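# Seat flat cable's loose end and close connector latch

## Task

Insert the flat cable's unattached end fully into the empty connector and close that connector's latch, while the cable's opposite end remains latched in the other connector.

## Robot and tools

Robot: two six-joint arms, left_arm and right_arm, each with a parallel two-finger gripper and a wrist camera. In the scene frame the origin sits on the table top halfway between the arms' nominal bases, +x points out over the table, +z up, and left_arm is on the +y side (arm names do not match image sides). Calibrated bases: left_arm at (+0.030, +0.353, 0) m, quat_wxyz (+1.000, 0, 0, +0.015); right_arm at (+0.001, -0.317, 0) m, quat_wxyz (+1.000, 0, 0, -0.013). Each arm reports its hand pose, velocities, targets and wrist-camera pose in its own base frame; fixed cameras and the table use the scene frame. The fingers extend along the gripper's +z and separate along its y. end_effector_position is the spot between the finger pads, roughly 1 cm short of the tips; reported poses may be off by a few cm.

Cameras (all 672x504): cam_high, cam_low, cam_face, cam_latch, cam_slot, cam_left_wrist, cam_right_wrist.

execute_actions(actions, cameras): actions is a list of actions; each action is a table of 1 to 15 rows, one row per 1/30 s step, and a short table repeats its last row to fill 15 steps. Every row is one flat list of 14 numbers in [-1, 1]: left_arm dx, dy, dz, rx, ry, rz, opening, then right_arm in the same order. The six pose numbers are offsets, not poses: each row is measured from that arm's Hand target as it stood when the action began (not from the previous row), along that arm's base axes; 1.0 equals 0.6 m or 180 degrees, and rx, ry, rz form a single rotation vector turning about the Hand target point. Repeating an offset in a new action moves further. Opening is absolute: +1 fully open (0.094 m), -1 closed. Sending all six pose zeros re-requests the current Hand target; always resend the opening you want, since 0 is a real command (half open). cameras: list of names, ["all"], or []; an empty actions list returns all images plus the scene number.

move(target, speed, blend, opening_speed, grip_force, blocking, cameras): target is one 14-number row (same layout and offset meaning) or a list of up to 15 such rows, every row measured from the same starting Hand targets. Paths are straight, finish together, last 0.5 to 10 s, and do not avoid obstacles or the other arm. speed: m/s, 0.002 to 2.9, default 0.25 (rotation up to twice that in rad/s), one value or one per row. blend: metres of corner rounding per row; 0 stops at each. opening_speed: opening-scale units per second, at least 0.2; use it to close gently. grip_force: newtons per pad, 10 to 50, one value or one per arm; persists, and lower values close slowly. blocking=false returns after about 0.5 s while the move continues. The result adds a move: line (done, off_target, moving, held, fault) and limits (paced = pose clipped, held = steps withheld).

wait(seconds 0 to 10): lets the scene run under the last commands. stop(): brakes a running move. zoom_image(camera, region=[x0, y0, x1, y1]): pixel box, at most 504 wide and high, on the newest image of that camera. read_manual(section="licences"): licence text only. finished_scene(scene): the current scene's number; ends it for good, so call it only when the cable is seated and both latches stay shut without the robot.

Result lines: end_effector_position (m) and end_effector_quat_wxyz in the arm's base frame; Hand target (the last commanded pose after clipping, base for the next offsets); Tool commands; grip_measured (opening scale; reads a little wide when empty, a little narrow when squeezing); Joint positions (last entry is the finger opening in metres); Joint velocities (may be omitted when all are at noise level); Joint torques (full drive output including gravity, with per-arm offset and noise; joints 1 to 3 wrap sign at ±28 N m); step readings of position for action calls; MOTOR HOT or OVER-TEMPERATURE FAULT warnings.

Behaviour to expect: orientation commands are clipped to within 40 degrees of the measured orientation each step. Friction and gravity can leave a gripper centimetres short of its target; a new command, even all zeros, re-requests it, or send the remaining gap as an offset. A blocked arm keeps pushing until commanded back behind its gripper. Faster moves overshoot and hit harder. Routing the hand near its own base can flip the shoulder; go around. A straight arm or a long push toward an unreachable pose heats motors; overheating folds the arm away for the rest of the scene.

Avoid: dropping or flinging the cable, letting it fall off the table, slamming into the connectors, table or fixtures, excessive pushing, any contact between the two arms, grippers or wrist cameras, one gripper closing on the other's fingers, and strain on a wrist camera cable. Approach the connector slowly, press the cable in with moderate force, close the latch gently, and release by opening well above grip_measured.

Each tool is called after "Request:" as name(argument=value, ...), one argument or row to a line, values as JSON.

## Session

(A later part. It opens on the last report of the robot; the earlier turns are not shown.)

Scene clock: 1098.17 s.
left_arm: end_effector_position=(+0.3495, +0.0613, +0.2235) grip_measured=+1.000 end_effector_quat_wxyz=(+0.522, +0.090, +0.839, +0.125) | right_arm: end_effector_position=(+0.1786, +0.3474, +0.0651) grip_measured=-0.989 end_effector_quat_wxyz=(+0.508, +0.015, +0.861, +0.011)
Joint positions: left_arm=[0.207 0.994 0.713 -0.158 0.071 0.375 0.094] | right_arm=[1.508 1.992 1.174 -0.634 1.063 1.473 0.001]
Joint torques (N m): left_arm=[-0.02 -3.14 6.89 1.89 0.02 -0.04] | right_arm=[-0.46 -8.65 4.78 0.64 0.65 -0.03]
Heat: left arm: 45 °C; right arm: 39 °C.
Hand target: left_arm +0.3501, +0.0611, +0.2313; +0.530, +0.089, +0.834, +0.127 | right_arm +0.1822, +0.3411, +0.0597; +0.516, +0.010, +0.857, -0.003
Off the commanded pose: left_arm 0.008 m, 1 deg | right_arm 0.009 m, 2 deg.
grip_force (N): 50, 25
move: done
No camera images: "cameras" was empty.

Request:
move(
  target=[0,0,0,0,0,0,1,-0.0005,0.0005,-0.006,0,0,0,-1],
  speed=0.02,
  cameras=["cam_latch","cam_face","cam_slot"],
)

Request:
zoom_image(
  camera="cam_latch",
  region=[320, 180, 420, 310],
)

Request:
zoom_image(
  camera="cam_face",
  region=[215, 115, 335, 235],
)

Request:
zoom_image(
  camera="cam_slot",
  region=[310, 170, 490, 350],
)

Scene clock: 1129.80 s.
left_arm: end_effector_position=(+0.3495, +0.0613, +0.2235) grip_measured=+1.000 end_effector_quat_wxyz=(+0.522, +0.090, +0.839, +0.125) | right_arm: end_effector_position=(+0.1787, +0.3491, +0.0653) grip_measured=-0.989 end_effector_quat_wxyz=(+0.509, +0.018, +0.861, +0.015)
Joint positions: left_arm=[0.207 0.994 0.713 -0.158 0.071 0.375 0.094] | right_arm=[1.508 1.992 1.174 -0.623 1.063 1.473 0.001]
Joint torques (N m): left_arm=[-0.01 -3.14 6.89 1.89 0.02 -0.04] | right_arm=[-0.51 -7.91 4.59 0.65 0.67 -0.05]
Heat: left arm: 45 °C; right arm: 39 °C.
Hand target: left_arm +0.3501, +0.0611, +0.2313; +0.530, +0.089, +0.834, +0.127 | right_arm +0.1819, +0.3414, +0.0561; +0.516, +0.010, +0.857, -0.003
Off the commanded pose: left_arm 0.008 m, 1 deg | right_arm 0.012 m, 2 deg.
grip_force (N): 50, 25
move: off_target (right_arm)
Images, in order (width x height): cam_face 672x504, cam_latch 672x504, cam_slot 672x504.

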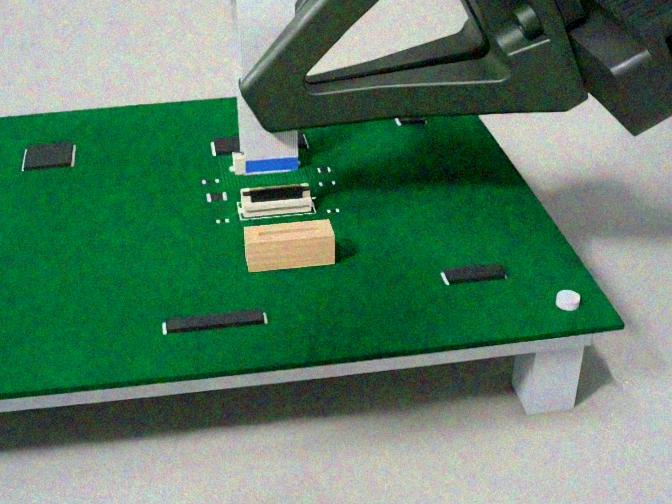

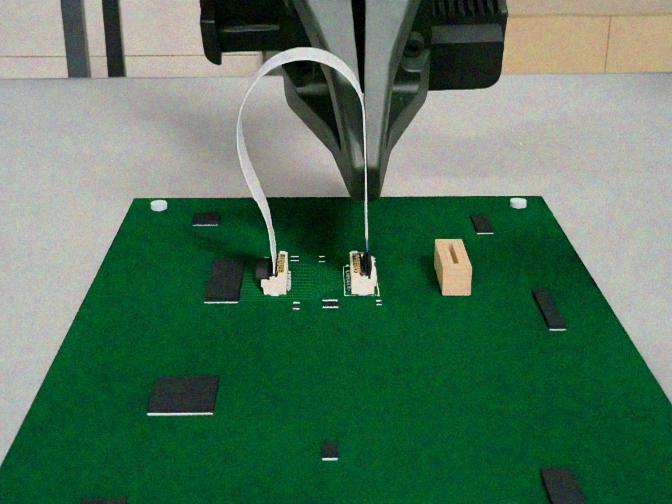

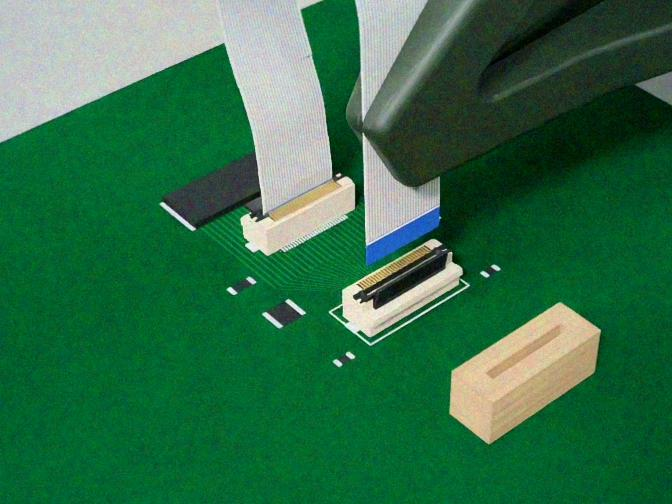

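Scaled by 3.877 from the camera's 672x504 image, which has a finer 960x720 frame.

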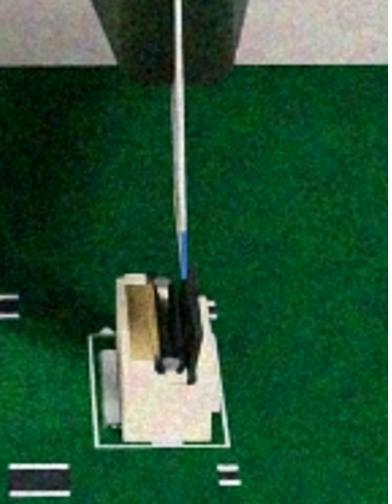

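Scaled by 4.200 from the camera's 672x504 image, which has a finer 960x720 frame.

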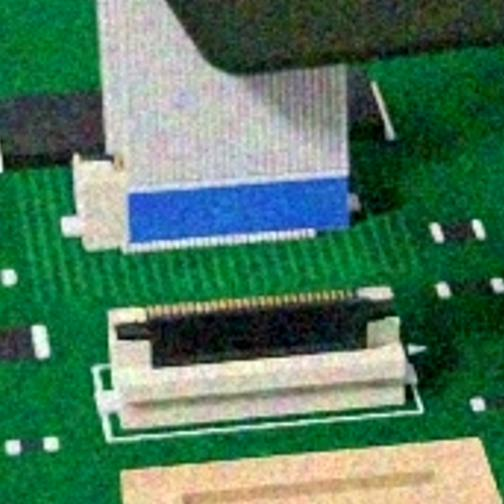

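Scaled by 2.800 from the camera's 672x504 image, which has a finer 960x720 frame.

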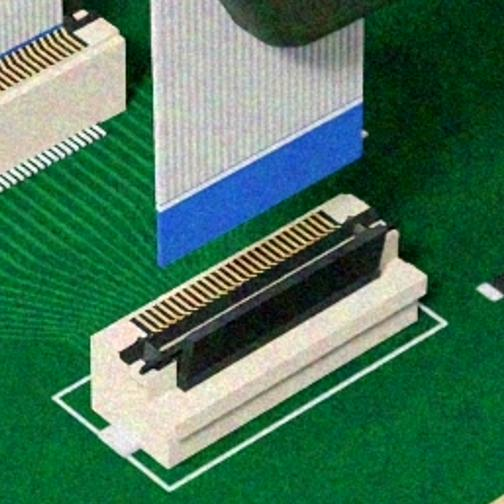

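Request:
move(
  target=[0,0,0,0,0,0,1,-0.012,0.0062,0.0,0,0,0.0066,-1],
  speed=0.1,
  cameras=[],
)

Scene clock: 1176.50 s.
left_arm: end_effector_position=(+0.3495, +0.0613, +0.2235) grip_measured=+1.000 end_effector_quat_wxyz=(+0.522, +0.090, +0.839, +0.125) | right_arm: end_effector_position=(+0.1757, +0.3509, +0.0653) grip_measured=-0.989 end_effector_quat_wxyz=(+0.509, +0.014, +0.861, +0.018)
Joint positions: left_arm=[0.207 0.994 0.713 -0.158 0.071 0.375 0.094] | right_arm=[1.517 1.992 1.174 -0.621 1.063 1.473 0.001]
Joint torques (N m): left_arm=[-0.01 -3.12 6.9 1.89 0.02 -0.05] | right_arm=[0.38 -7.73 4.4 0.68 0.64 -0.06]
Heat: left arm: 45 °C; right arm: 38 °C.
Hand target: left_arm +0.3501, +0.0611, +0.2313; +0.530, +0.089, +0.834, +0.127 | right_arm +0.1746, +0.3452, +0.0561; +0.516, +0.001, +0.857, +0.002
Off the commanded pose: left_arm 0.008 m, 1 deg | right_arm 0.011 m, 3 deg.
grip_force (N): 50, 25
move: off_target (right_arm)
No camera images: "cameras" was empty.

Request:
move(
  target=[0,0,0,0,0,0,1,0.0108,-0.0055,0.0,0,0,-0.0059,-1],
  speed=0.1,
  cameras=[],
)

Scene clock: 1190.27 s.
left_arm: end_effector_position=(+0.3495, +0.0613, +0.2235) grip_measured=+1.000 end_effector_quat_wxyz=(+0.522, +0.090, +0.839, +0.125) | right_arm: end_effector_position=(+0.1774, +0.3500, +0.0653) grip_measured=-0.989 end_effector_quat_wxyz=(+0.509, +0.016, +0.861, +0.017)
Joint positions: left_arm=[0.207 0.994 0.713 -0.158 0.071 0.375 0.094] | right_arm=[1.512 1.992 1.174 -0.621 1.063 1.473 0.001]
Joint torques (N m): left_arm=[-0.01 -3.14 6.89 1.89 0.02 -0.05] | right_arm=[-0.62 -7.73 4.53 0.69 0.67 -0.07]
Heat: left arm: 45 °C; right arm: 38 °C.
Hand target: left_arm +0.3501, +0.0611, +0.2313; +0.530, +0.089, +0.834, +0.127 | right_arm +0.1811, +0.3419, +0.0561; +0.516, +0.009, +0.857, -0.002
Off the commanded pose: left_arm 0.008 m, 1 deg | right_arm 0.013 m, 3 deg.
grip_force (N): 50, 25
move: off_target (right_arm)
No camera images: "cameras" was empty.

Request:
move(
  target=[0,0,0,0,0,0,1,0.0,-0.0047,0.0,0,0,0,-1],
  speed=0.05,
  cameras=["cam_latch","cam_face","cam_slot"],
)

Request:
zoom_image(
  camera="cam_latch",
  region=[320, 180, 420, 310],
)

Request:
zoom_image(
  camera="cam_face",
  region=[215, 115, 335, 235],
)

Request:
zoom_image(
  camera="cam_slot",
  region=[310, 170, 490, 350],
)

Scene clock: 1214.80 s.
left_arm: end_effector_position=(+0.3495, +0.0613, +0.2235) grip_measured=+1.000 end_effector_quat_wxyz=(+0.522, +0.090, +0.839, +0.125) | right_arm: end_effector_position=(+0.1772, +0.3463, +0.0620) grip_measured=-0.989 end_effector_quat_wxyz=(+0.508, +0.014, +0.861, +0.012)
Joint positions: left_arm=[0.207 0.994 0.713 -0.158 0.071 0.375 0.094] | right_arm=[1.512 1.992 1.159 -0.617 1.063 1.473 0.001]
Joint torques (N m): left_arm=[-0.02 -3.12 6.9 1.89 0.01 -0.05] | right_arm=[-0.55 -8.65 4.46 0.65 0.68 -0.02]
Heat: left arm: 45 °C; right arm: 38 °C.
Hand target: left_arm +0.3501, +0.0611, +0.2313; +0.530, +0.089, +0.834, +0.127 | right_arm +0.1811, +0.3390, +0.0561; +0.516, +0.009, +0.857, -0.002
Off the commanded pose: left_arm 0.008 m, 1 deg | right_arm 0.010 m, 2 deg.
grip_force (N): 50, 25
move: done
Images, in order (width x height): cam_face 672x504, cam_latch 672x504, cam_slot 672x504.

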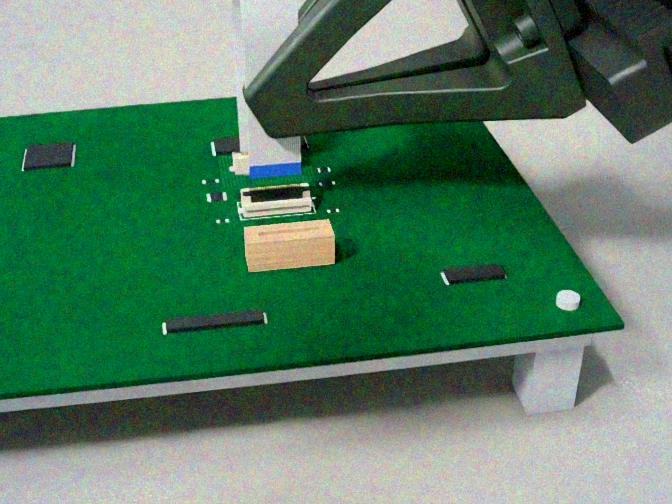

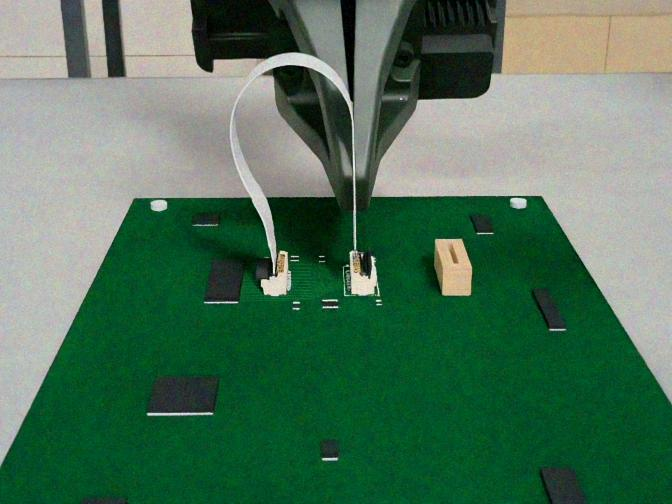

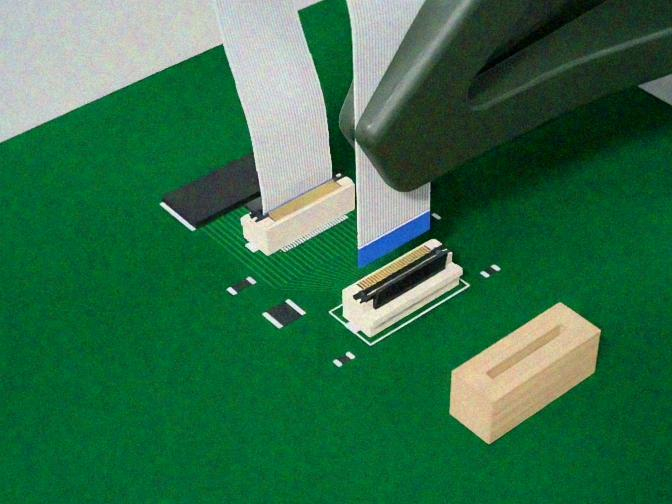

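Scaled by 3.877 from the camera's 672x504 image, which has a finer 960x720 frame.

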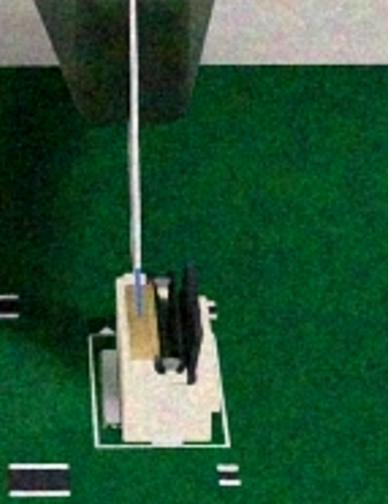

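Scaled by 4.200 from the camera's 672x504 image, which has a finer 960x720 frame.

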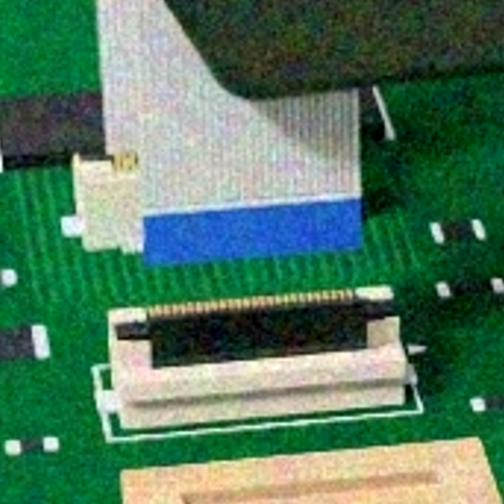

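Scaled by 2.800 from the camera's 672x504 image, which has a finer 960x720 frame.

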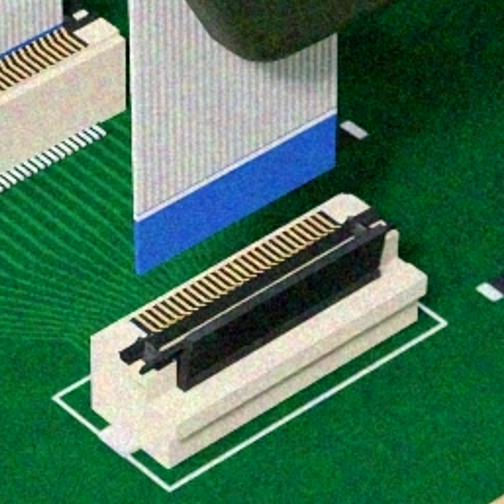

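Request:
move(
  target=[0,0,0,0,0,0,1,0.0,0.0026,0.0001,0.0034,0,0,-1],
  speed=0.05,
  cameras=["cam_latch","cam_face"],
)

Request:
zoom_image(
  camera="cam_latch",
  region=[320, 180, 420, 310],
)

Request:
zoom_image(
  camera="cam_face",
  region=[215, 115, 335, 235],
)

Scene clock: 1242.53 s.
left_arm: end_effector_position=(+0.3495, +0.0613, +0.2235) grip_measured=+1.000 end_effector_quat_wxyz=(+0.522, +0.090, +0.839, +0.125) | right_arm: end_effector_position=(+0.1773, +0.3480, +0.0622) grip_measured=-0.989 end_effector_quat_wxyz=(+0.509, +0.017, +0.861, +0.017)
Joint positions: left_arm=[0.207 0.994 0.713 -0.158 0.071 0.375 0.094] | right_arm=[1.512 1.992 1.159 -0.606 1.063 1.473 0.001]
Joint torques (N m): left_arm=[-0.02 -3.14 6.9 1.89 0.02 -0.04] | right_arm=[-0.77 -8.51 4.46 0.66 0.65 -0.06]
Heat: left arm: 45 °C; right arm: 38 °C.
Hand target: left_arm +0.3501, +0.0611, +0.2313; +0.530, +0.089, +0.834, +0.127 | right_arm +0.1811, +0.3405, +0.0561; +0.516, +0.012, +0.857, +0.002
Off the commanded pose: left_arm 0.008 m, 1 deg | right_arm 0.010 m, 2 deg.
grip_force (N): 50, 25
move: done
Images, in order (width x height): cam_face 672x504, cam_latch 672x504.

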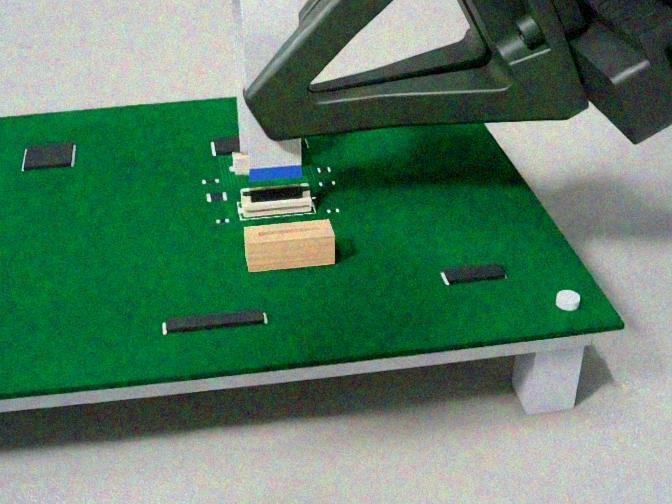

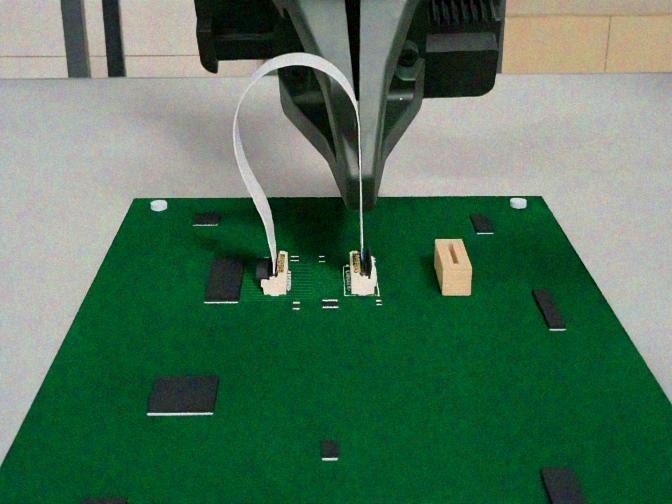

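Scaled by 3.877 from the camera's 672x504 image, which has a finer 960x720 frame.

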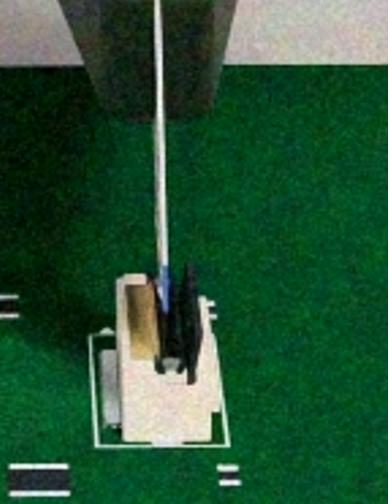

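Scaled by 4.200 from the camera's 672x504 image, which has a finer 960x720 frame.

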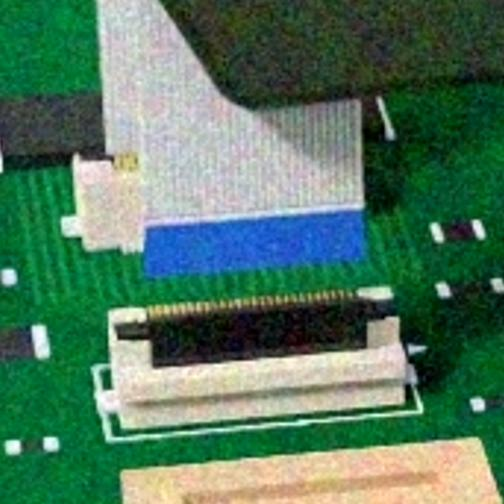

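Request:
zoom_image(
  camera="cam_latch",
  region=[335, 235, 395, 300],
)

Request:
zoom_image(
  camera="cam_latch",
  region=[245, 235, 305, 300],
)

Request:
zoom_image(
  camera="cam_face",
  region=[230, 160, 320, 220],
)

Scaled by 7.754 from the camera's 672x504 image, which has a finer 960x720 frame.

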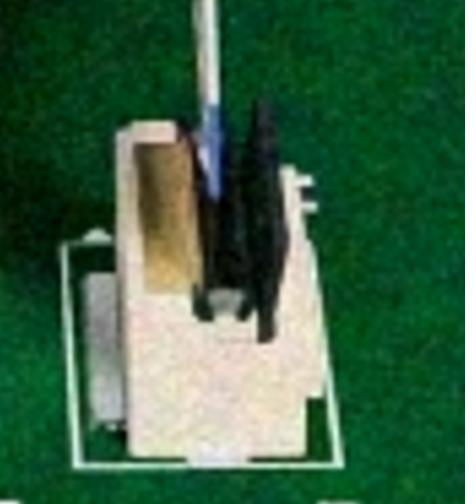

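Scaled by 7.754 from the camera's 672x504 image, which has a finer 960x720 frame.

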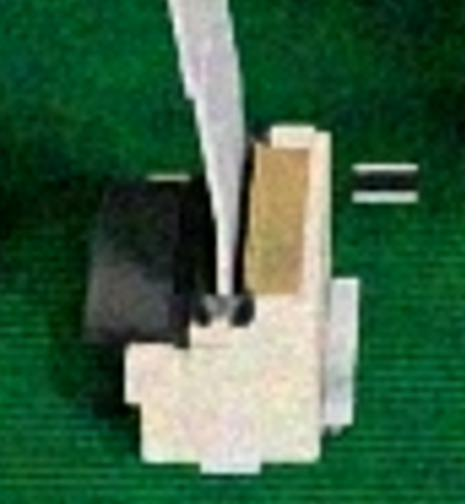

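Scaled by 5.600 from the camera's 672x504 image, which has a finer 960x720 frame.

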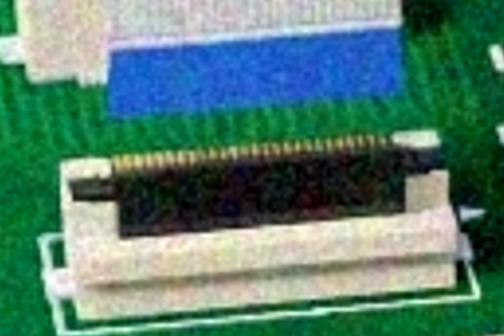

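Request:
execute_actions(
  actions=[],
  cameras=["cam_slot"],
)

Request:
zoom_image(
  camera="cam_slot",
  region=[335, 200, 475, 340],
)

Scene clock: 1274.73 s.
left_arm: end_effector_position=(+0.3495, +0.0613, +0.2235) grip_measured=+1.000 end_effector_quat_wxyz=(+0.522, +0.090, +0.839, +0.125) | right_arm: end_effector_position=(+0.1773, +0.3480, +0.0622) grip_measured=-0.989 end_effector_quat_wxyz=(+0.509, +0.017, +0.861, +0.017)
Joint positions: left_arm=[0.207 0.994 0.713 -0.158 0.071 0.375 0.094] | right_arm=[1.512 1.992 1.159 -0.606 1.063 1.473 0.001]
Joint velocities: within noise
Joint torques (N m): left_arm=[-0.01 -3.14 6.89 1.89 0.02 -0.04] | right_arm=[-0.54 -8.5 4.52 0.66 0.62 -0.04]
Heat: left arm: 45 °C; right arm: 38 °C.
Hand target: left_arm +0.3501, +0.0611, +0.2313; +0.530, +0.089, +0.834, +0.127 | right_arm +0.1811, +0.3405, +0.0561; +0.516, +0.012, +0.857, +0.002
Tool commands: left_gripper/opening=+1.0 right_gripper/opening=-1.0
Off the commanded pose: left_arm 0.008 m, 1 deg | right_arm 0.010 m, 2 deg.
grip_force (N): 50, 25
Images, in order (width x height): cam_slot 672x504.

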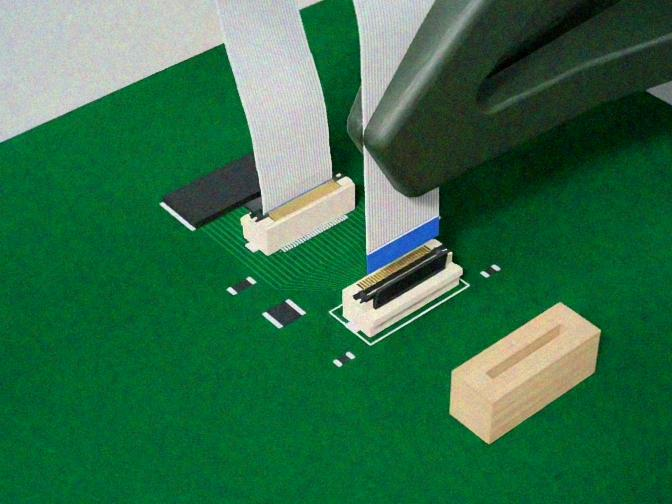

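Scaled by 3.600 from the camera's 672x504 image, which has a finer 960x720 frame.

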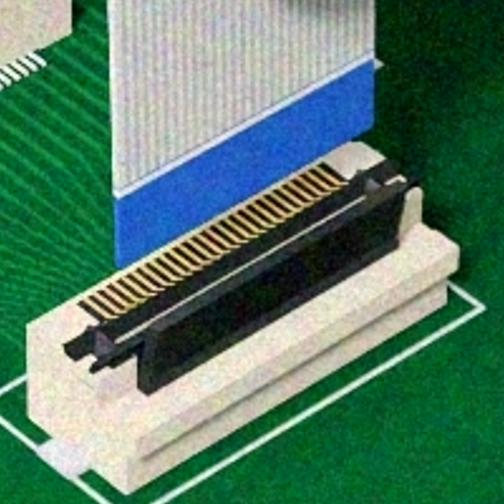

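Request:
move(
  target=[0,0,0,0,0,0,1,-0.012,0.0062,0.0,0,0,0.0066,-1],
  speed=0.1,
  cameras=[],
)

Request:
move(
  target=[0,0,0,0,0,0,1,0.0125,-0.0064,0.0,0,0,-0.0068,-1],
  speed=0.1,
  cameras=[],
)

Scene clock: 1306.47 s.
left_arm: end_effector_position=(+0.3495, +0.0613, +0.2235) grip_measured=+1.000 end_effector_quat_wxyz=(+0.522, +0.090, +0.839, +0.125) | right_arm: end_effector_position=(+0.1752, +0.3492, +0.0623) grip_measured=-0.989 end_effector_quat_wxyz=(+0.509, +0.014, +0.861, +0.019)
Joint positions: left_arm=[0.207 0.994 0.713 -0.158 0.071 0.375 0.094] | right_arm=[1.518 1.992 1.159 -0.605 1.063 1.473 0.001]
Joint torques (N m): left_arm=[-0.01 -3.14 6.9 1.89 0.01 -0.04] | right_arm=[0.42 -8.53 4.62 0.68 0.65 -0.08]
Heat: left arm: 45 °C; right arm: 38 °C.
Hand target: left_arm +0.3501, +0.0611, +0.2313; +0.530, +0.089, +0.834, +0.127 | right_arm +0.1740, +0.3442, +0.0561; +0.516, +0.003, +0.857, +0.007
Off the commanded pose: left_arm 0.008 m, 1 deg | right_arm 0.008 m, 2 deg.
grip_force (N): 50, 25
move: done
No camera images: "cameras" was empty.

Scene clock: 1307.17 s.
left_arm: end_effector_position=(+0.3495, +0.0613, +0.2235) grip_measured=+1.000 end_effector_quat_wxyz=(+0.522, +0.090, +0.839, +0.125) | right_arm: end_effector_position=(+0.1781, +0.3478, +0.0623) grip_measured=-0.989 end_effector_quat_wxyz=(+0.509, +0.018, +0.861, +0.017)
Joint positions: left_arm=[0.207 0.994 0.713 -0.158 0.071 0.375 0.094] | right_arm=[1.51 1.992 1.159 -0.605 1.063 1.473 0.001]
Joint torques (N m): left_arm=[-0.02 -3.14 6.9 1.89 0.01 -0.04] | right_arm=[-0.49 -8.49 4.52 0.68 0.65 -0.02]
Heat: left arm: 45 °C; right arm: 38 °C.
Hand target: left_arm +0.3501, +0.0611, +0.2313; +0.530, +0.089, +0.834, +0.127 | right_arm +0.1814, +0.3404, +0.0561; +0.516, +0.012, +0.857, +0.002
Off the commanded pose: left_arm 0.008 m, 1 deg | right_arm 0.010 m, 2 deg.
grip_force (N): 50, 25
move: done
No camera images: "cameras" was empty.

Request:
move(
  target=[0,0,0,0,0,0,1,0.0,0.0009,0.0,0.0011,0,0,-1],
  speed=0.05,
  cameras=["cam_latch","cam_face","cam_slot"],
)

Request:
zoom_image(
  camera="cam_latch",
  region=[335, 235, 395, 300],
)

Request:
zoom_image(
  camera="cam_face",
  region=[230, 160, 320, 220],
)

Request:
zoom_image(
  camera="cam_slot",
  region=[335, 200, 475, 340],
)

Scene clock: 1316.67 s.
left_arm: end_effector_position=(+0.3495, +0.0613, +0.2235) grip_measured=+1.000 end_effector_quat_wxyz=(+0.522, +0.090, +0.839, +0.125) | right_arm: end_effector_position=(+0.1781, +0.3482, +0.0623) grip_measured=-0.989 end_effector_quat_wxyz=(+0.509, +0.019, +0.861, +0.018)
Joint positions: left_arm=[0.207 0.994 0.713 -0.158 0.071 0.375 0.094] | right_arm=[1.51 1.992 1.159 -0.602 1.063 1.473 0.001]
Joint torques (N m): left_arm=[-0.01 -3.14 6.9 1.89 0.02 -0.04] | right_arm=[-0.69 -8.4 4.46 0.68 0.66 -0.04]
Heat: left arm: 45 °C; right arm: 38 °C.
Hand target: left_arm +0.3501, +0.0611, +0.2313; +0.530, +0.089, +0.834, +0.127 | right_arm +0.1814, +0.3410, +0.0561; +0.516, +0.013, +0.857, +0.003
Off the commanded pose: left_arm 0.008 m, 1 deg | right_arm 0.010 m, 2 deg.
grip_force (N): 50, 25
move: done
Images, in order (width x height): cam_face 672x504, cam_latch 672x504, cam_slot 672x504.

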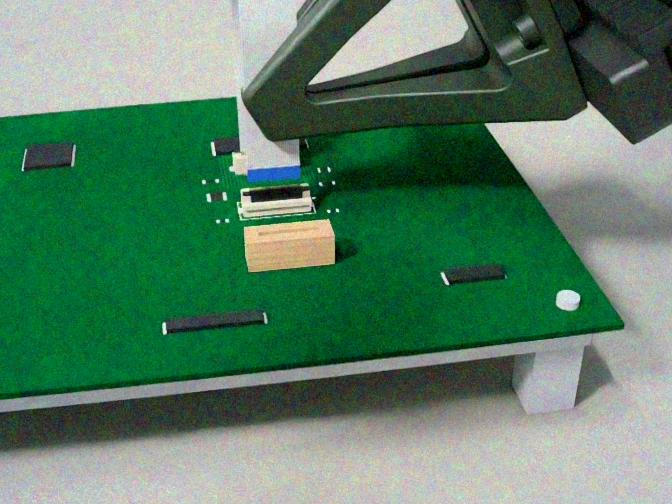

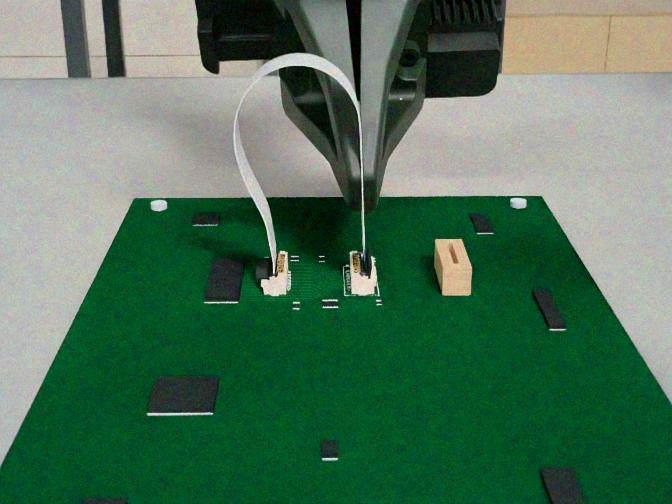

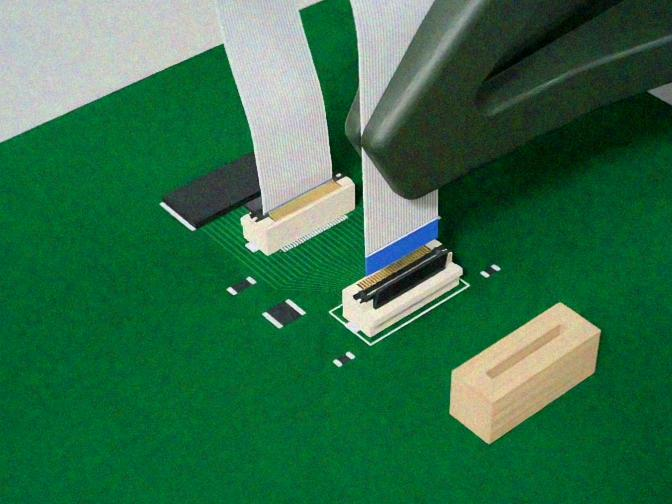

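Scaled by 7.754 from the camera's 672x504 image, which has a finer 960x720 frame.

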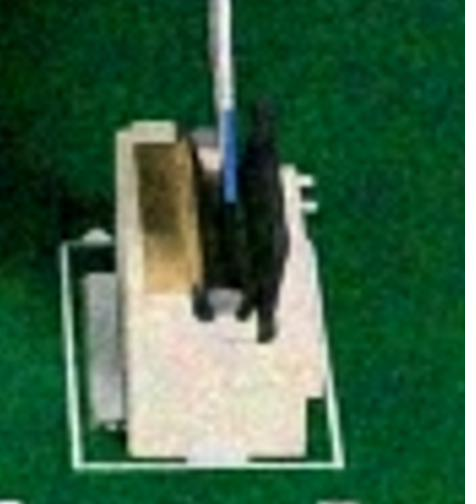

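Scaled by 5.600 from the camera's 672x504 image, which has a finer 960x720 frame.

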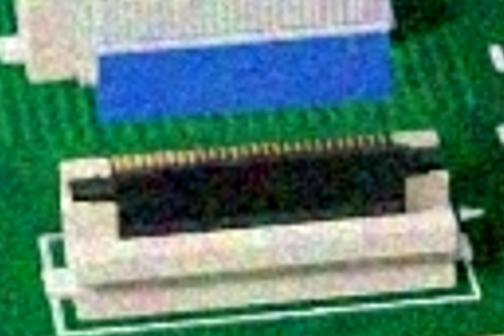

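Scaled by 3.600 from the camera's 672x504 image, which has a finer 960x720 frame.

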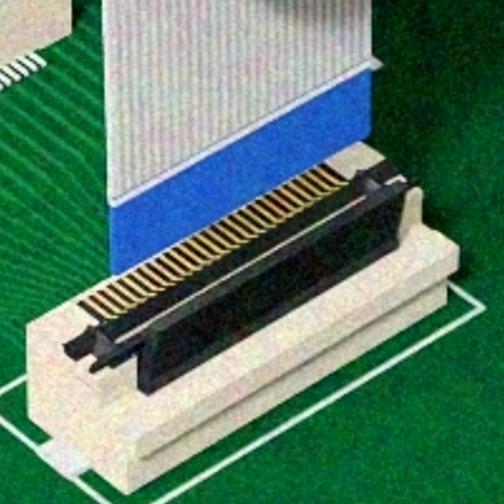

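Request:
move(
  target=[0,0,0,0,0,0,1,0.0,-0.0002,-0.005,0,0,0,-1],
  speed=0.02,
  cameras=["cam_latch","cam_face","cam_slot"],
)

Request:
zoom_image(
  camera="cam_latch",
  region=[335, 235, 395, 300],
)

Request:
zoom_image(
  camera="cam_face",
  region=[230, 160, 320, 220],
)

Request:
zoom_image(
  camera="cam_slot",
  region=[335, 200, 475, 340],
)

Scene clock: 1332.73 s.
left_arm: end_effector_position=(+0.3495, +0.0613, +0.2235) grip_measured=+1.000 end_effector_quat_wxyz=(+0.522, +0.090, +0.839, +0.125) | right_arm: end_effector_position=(+0.1782, +0.3498, +0.0625) grip_measured=-0.989 end_effector_quat_wxyz=(+0.509, +0.021, +0.860, +0.023)
Joint positions: left_arm=[0.207 0.994 0.713 -0.158 0.071 0.375 0.094] | right_arm=[1.51 1.992 1.159 -0.592 1.063 1.473 0.001]
Joint torques (N m): left_arm=[-0.01 -3.12 6.89 1.89 0.02 -0.04] | right_arm=[-0.36 -7.97 4.01 0.67 0.65 -0.05]
Heat: left arm: 45 °C; right arm: 38 °C.
Hand target: left_arm +0.3501, +0.0611, +0.2313; +0.530, +0.089, +0.834, +0.127 | right_arm +0.1814, +0.3408, +0.0531; +0.516, +0.013, +0.857, +0.003
Off the commanded pose: left_arm 0.008 m, 1 deg | right_arm 0.013 m, 3 deg.
grip_force (N): 50, 25
move: off_target (right_arm)
Images, in order (width x height): cam_face 672x504, cam_latch 672x504, cam_slot 672x504.

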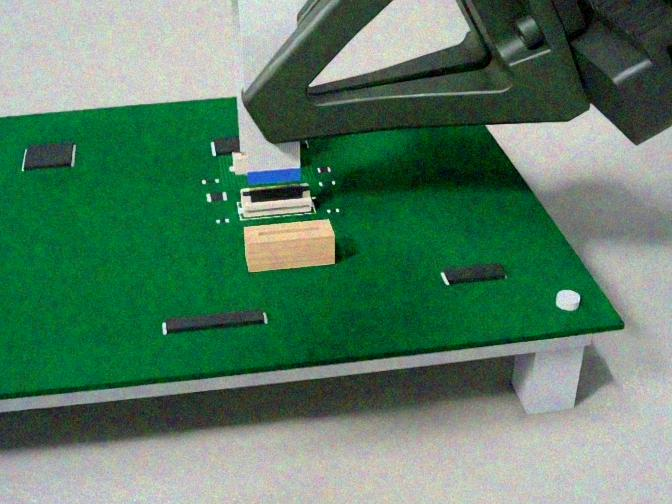

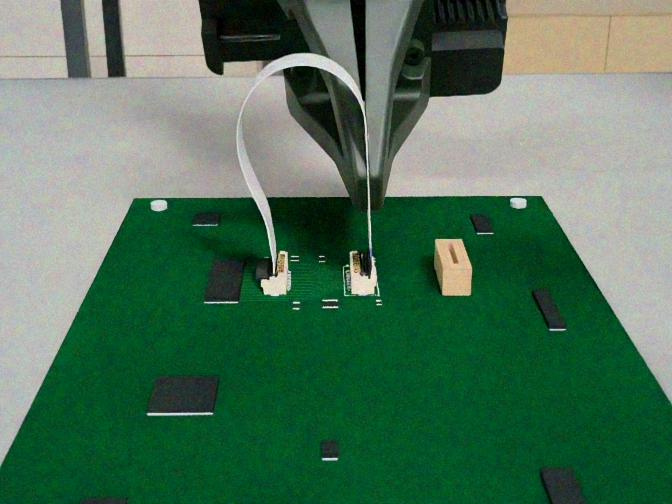

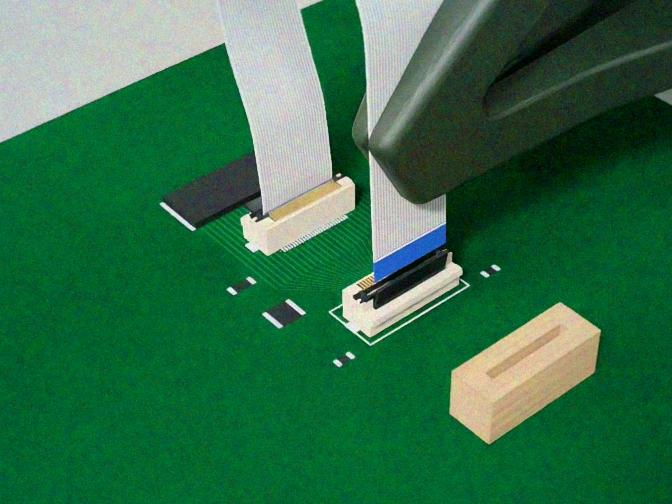

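Scaled by 7.754 from the camera's 672x504 image, which has a finer 960x720 frame.

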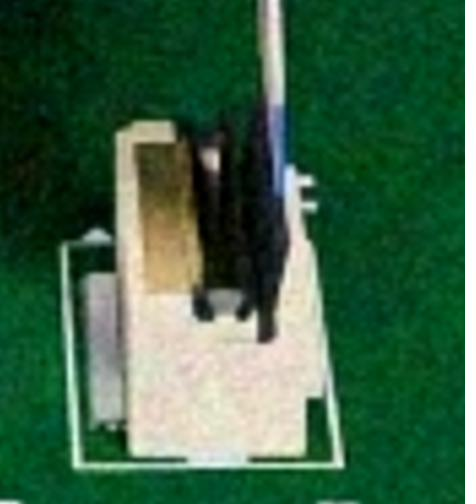

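Scaled by 5.600 from the camera's 672x504 image, which has a finer 960x720 frame.

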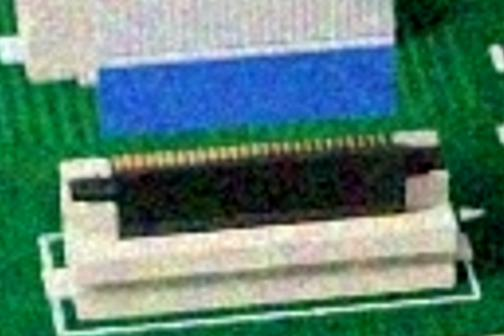

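Scaled by 3.600 from the camera's 672x504 image, which has a finer 960x720 frame.

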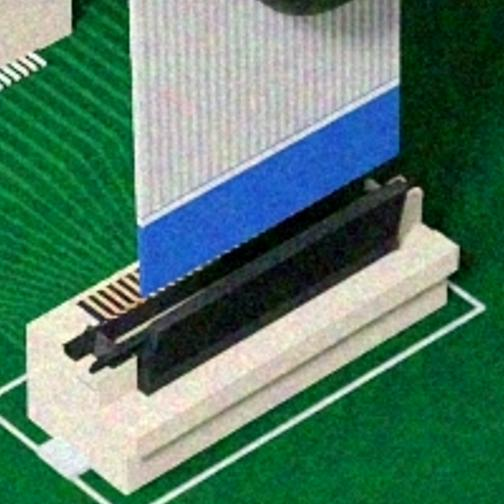

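Request:
execute_actions(
  actions=[],
  cameras=["cam_latch","cam_face","cam_slot"],
)

Request:
zoom_image(
  camera="cam_latch",
  region=[335, 235, 395, 300],
)

Request:
zoom_image(
  camera="cam_face",
  region=[230, 160, 320, 220],
)

Request:
zoom_image(
  camera="cam_slot",
  region=[335, 200, 475, 340],
)

Scene clock: 1377.63 s.
left_arm: end_effector_position=(+0.3495, +0.0613, +0.2235) grip_measured=+1.000 end_effector_quat_wxyz=(+0.522, +0.090, +0.839, +0.125) | right_arm: end_effector_position=(+0.1782, +0.3500, +0.0626) grip_measured=-0.989 end_effector_quat_wxyz=(+0.509, +0.021, +0.860, +0.023)
Joint positions: left_arm=[0.207 0.994 0.713 -0.158 0.071 0.375 0.094] | right_arm=[1.51 1.992 1.159 -0.591 1.063 1.473 0.001]
Joint velocities: within noise
Joint torques (N m): left_arm=[-0.01 -3.14 6.89 1.89 0.02 -0.05] | right_arm=[-0.65 -7.9 4.05 0.7 0.67 0.01]
Heat: left arm: 45 °C; right arm: 38 °C.
Hand target: left_arm +0.3501, +0.0611, +0.2313; +0.530, +0.089, +0.834, +0.127 | right_arm +0.1814, +0.3409, +0.0531; +0.516, +0.013, +0.857, +0.003
Tool commands: left_gripper/opening=+1.0 right_gripper/opening=-1.0
Off the commanded pose: left_arm 0.008 m, 1 deg | right_arm 0.013 m, 3 deg.
grip_force (N): 50, 25
Images, in order (width x height): cam_face 672x504, cam_latch 672x504, cam_slot 672x504.

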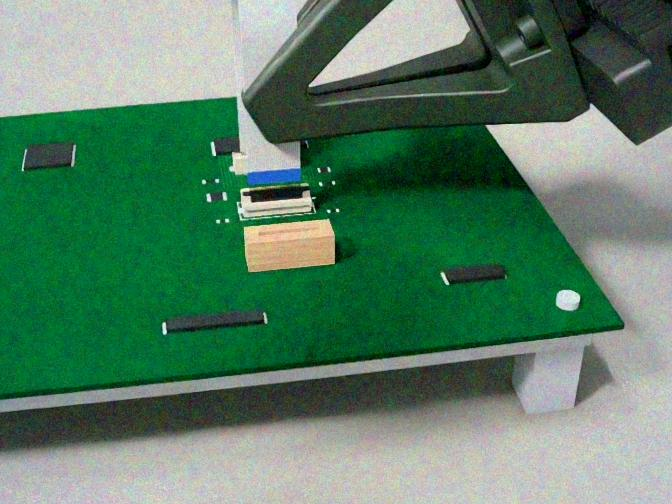

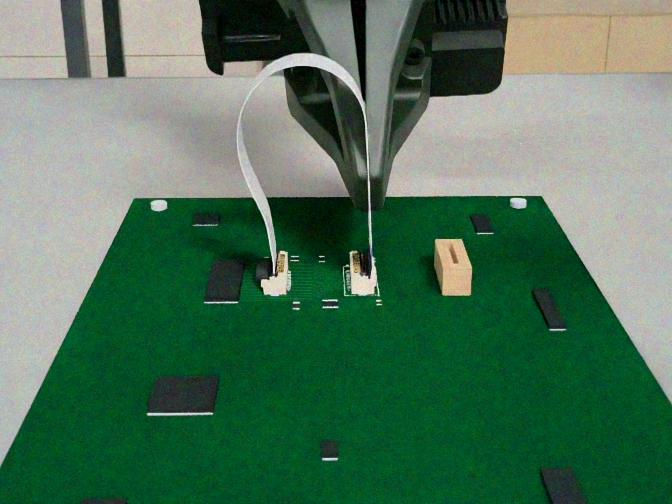

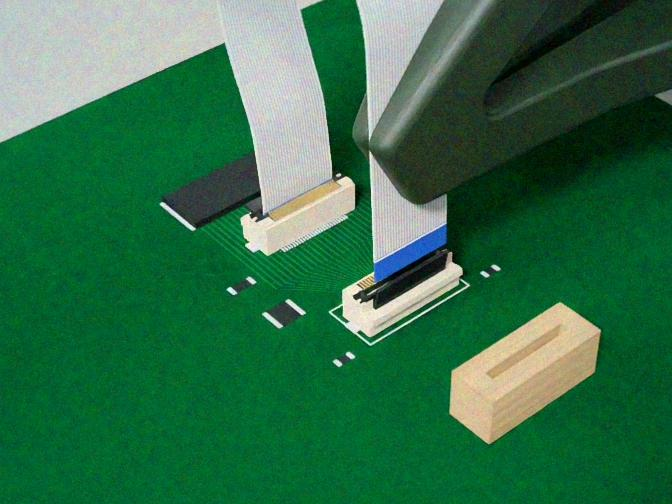

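Scaled by 7.754 from the camera's 672x504 image, which has a finer 960x720 frame.

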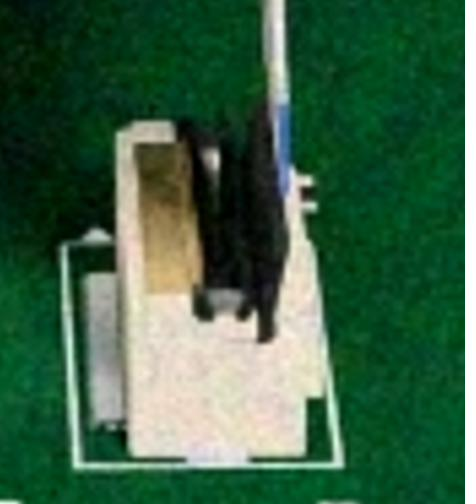

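Scaled by 5.600 from the camera's 672x504 image, which has a finer 960x720 frame.

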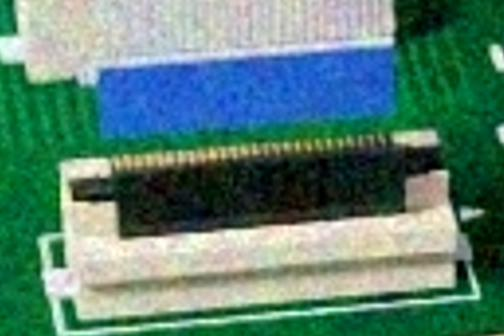

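Scaled by 3.600 from the camera's 672x504 image, which has a finer 960x720 frame.

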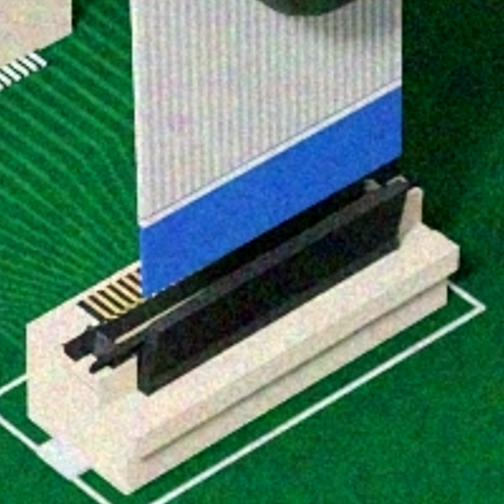

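Request:
zoom_image(
  camera="cam_latch",
  region=[350, 245, 380, 280],
)

Request:
zoom_image(
  camera="cam_slot",
  region=[345, 265, 405, 315],
)

Request:
zoom_image(
  camera="cam_latch",
  region=[250, 240, 300, 300],
)

Request:
zoom_image(
  camera="cam_slot",
  region=[230, 160, 370, 270],
)

Scaled by 14.400 from the camera's 672x504 image, which has a finer 960x720 frame.

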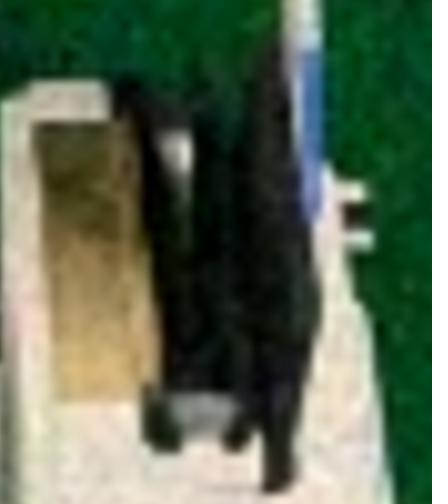

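Scaled by 8.400 from the camera's 672x504 image, which has a finer 960x720 frame.

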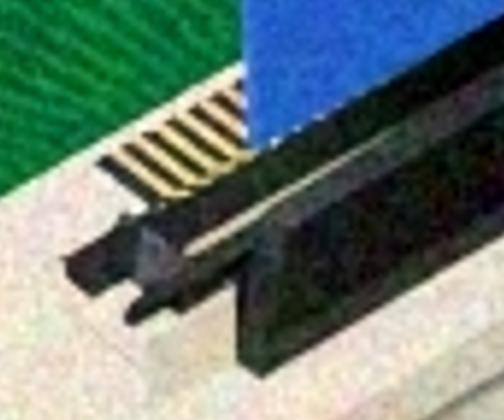

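Scaled by 8.400 from the camera's 672x504 image, which has a finer 960x720 frame.

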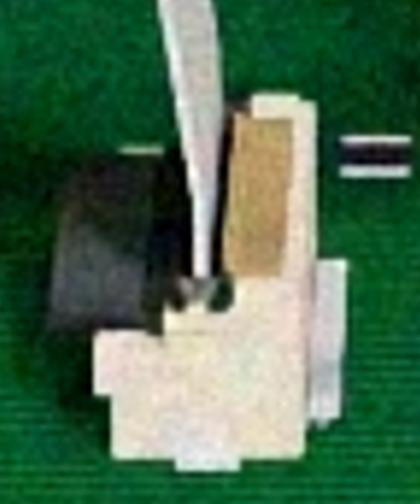

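Scaled by 3.600 from the camera's 672x504 image, which has a finer 960x720 frame.

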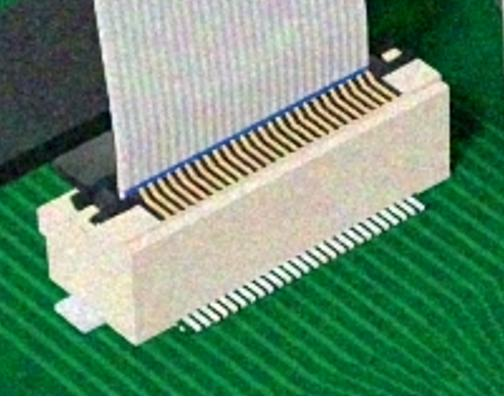

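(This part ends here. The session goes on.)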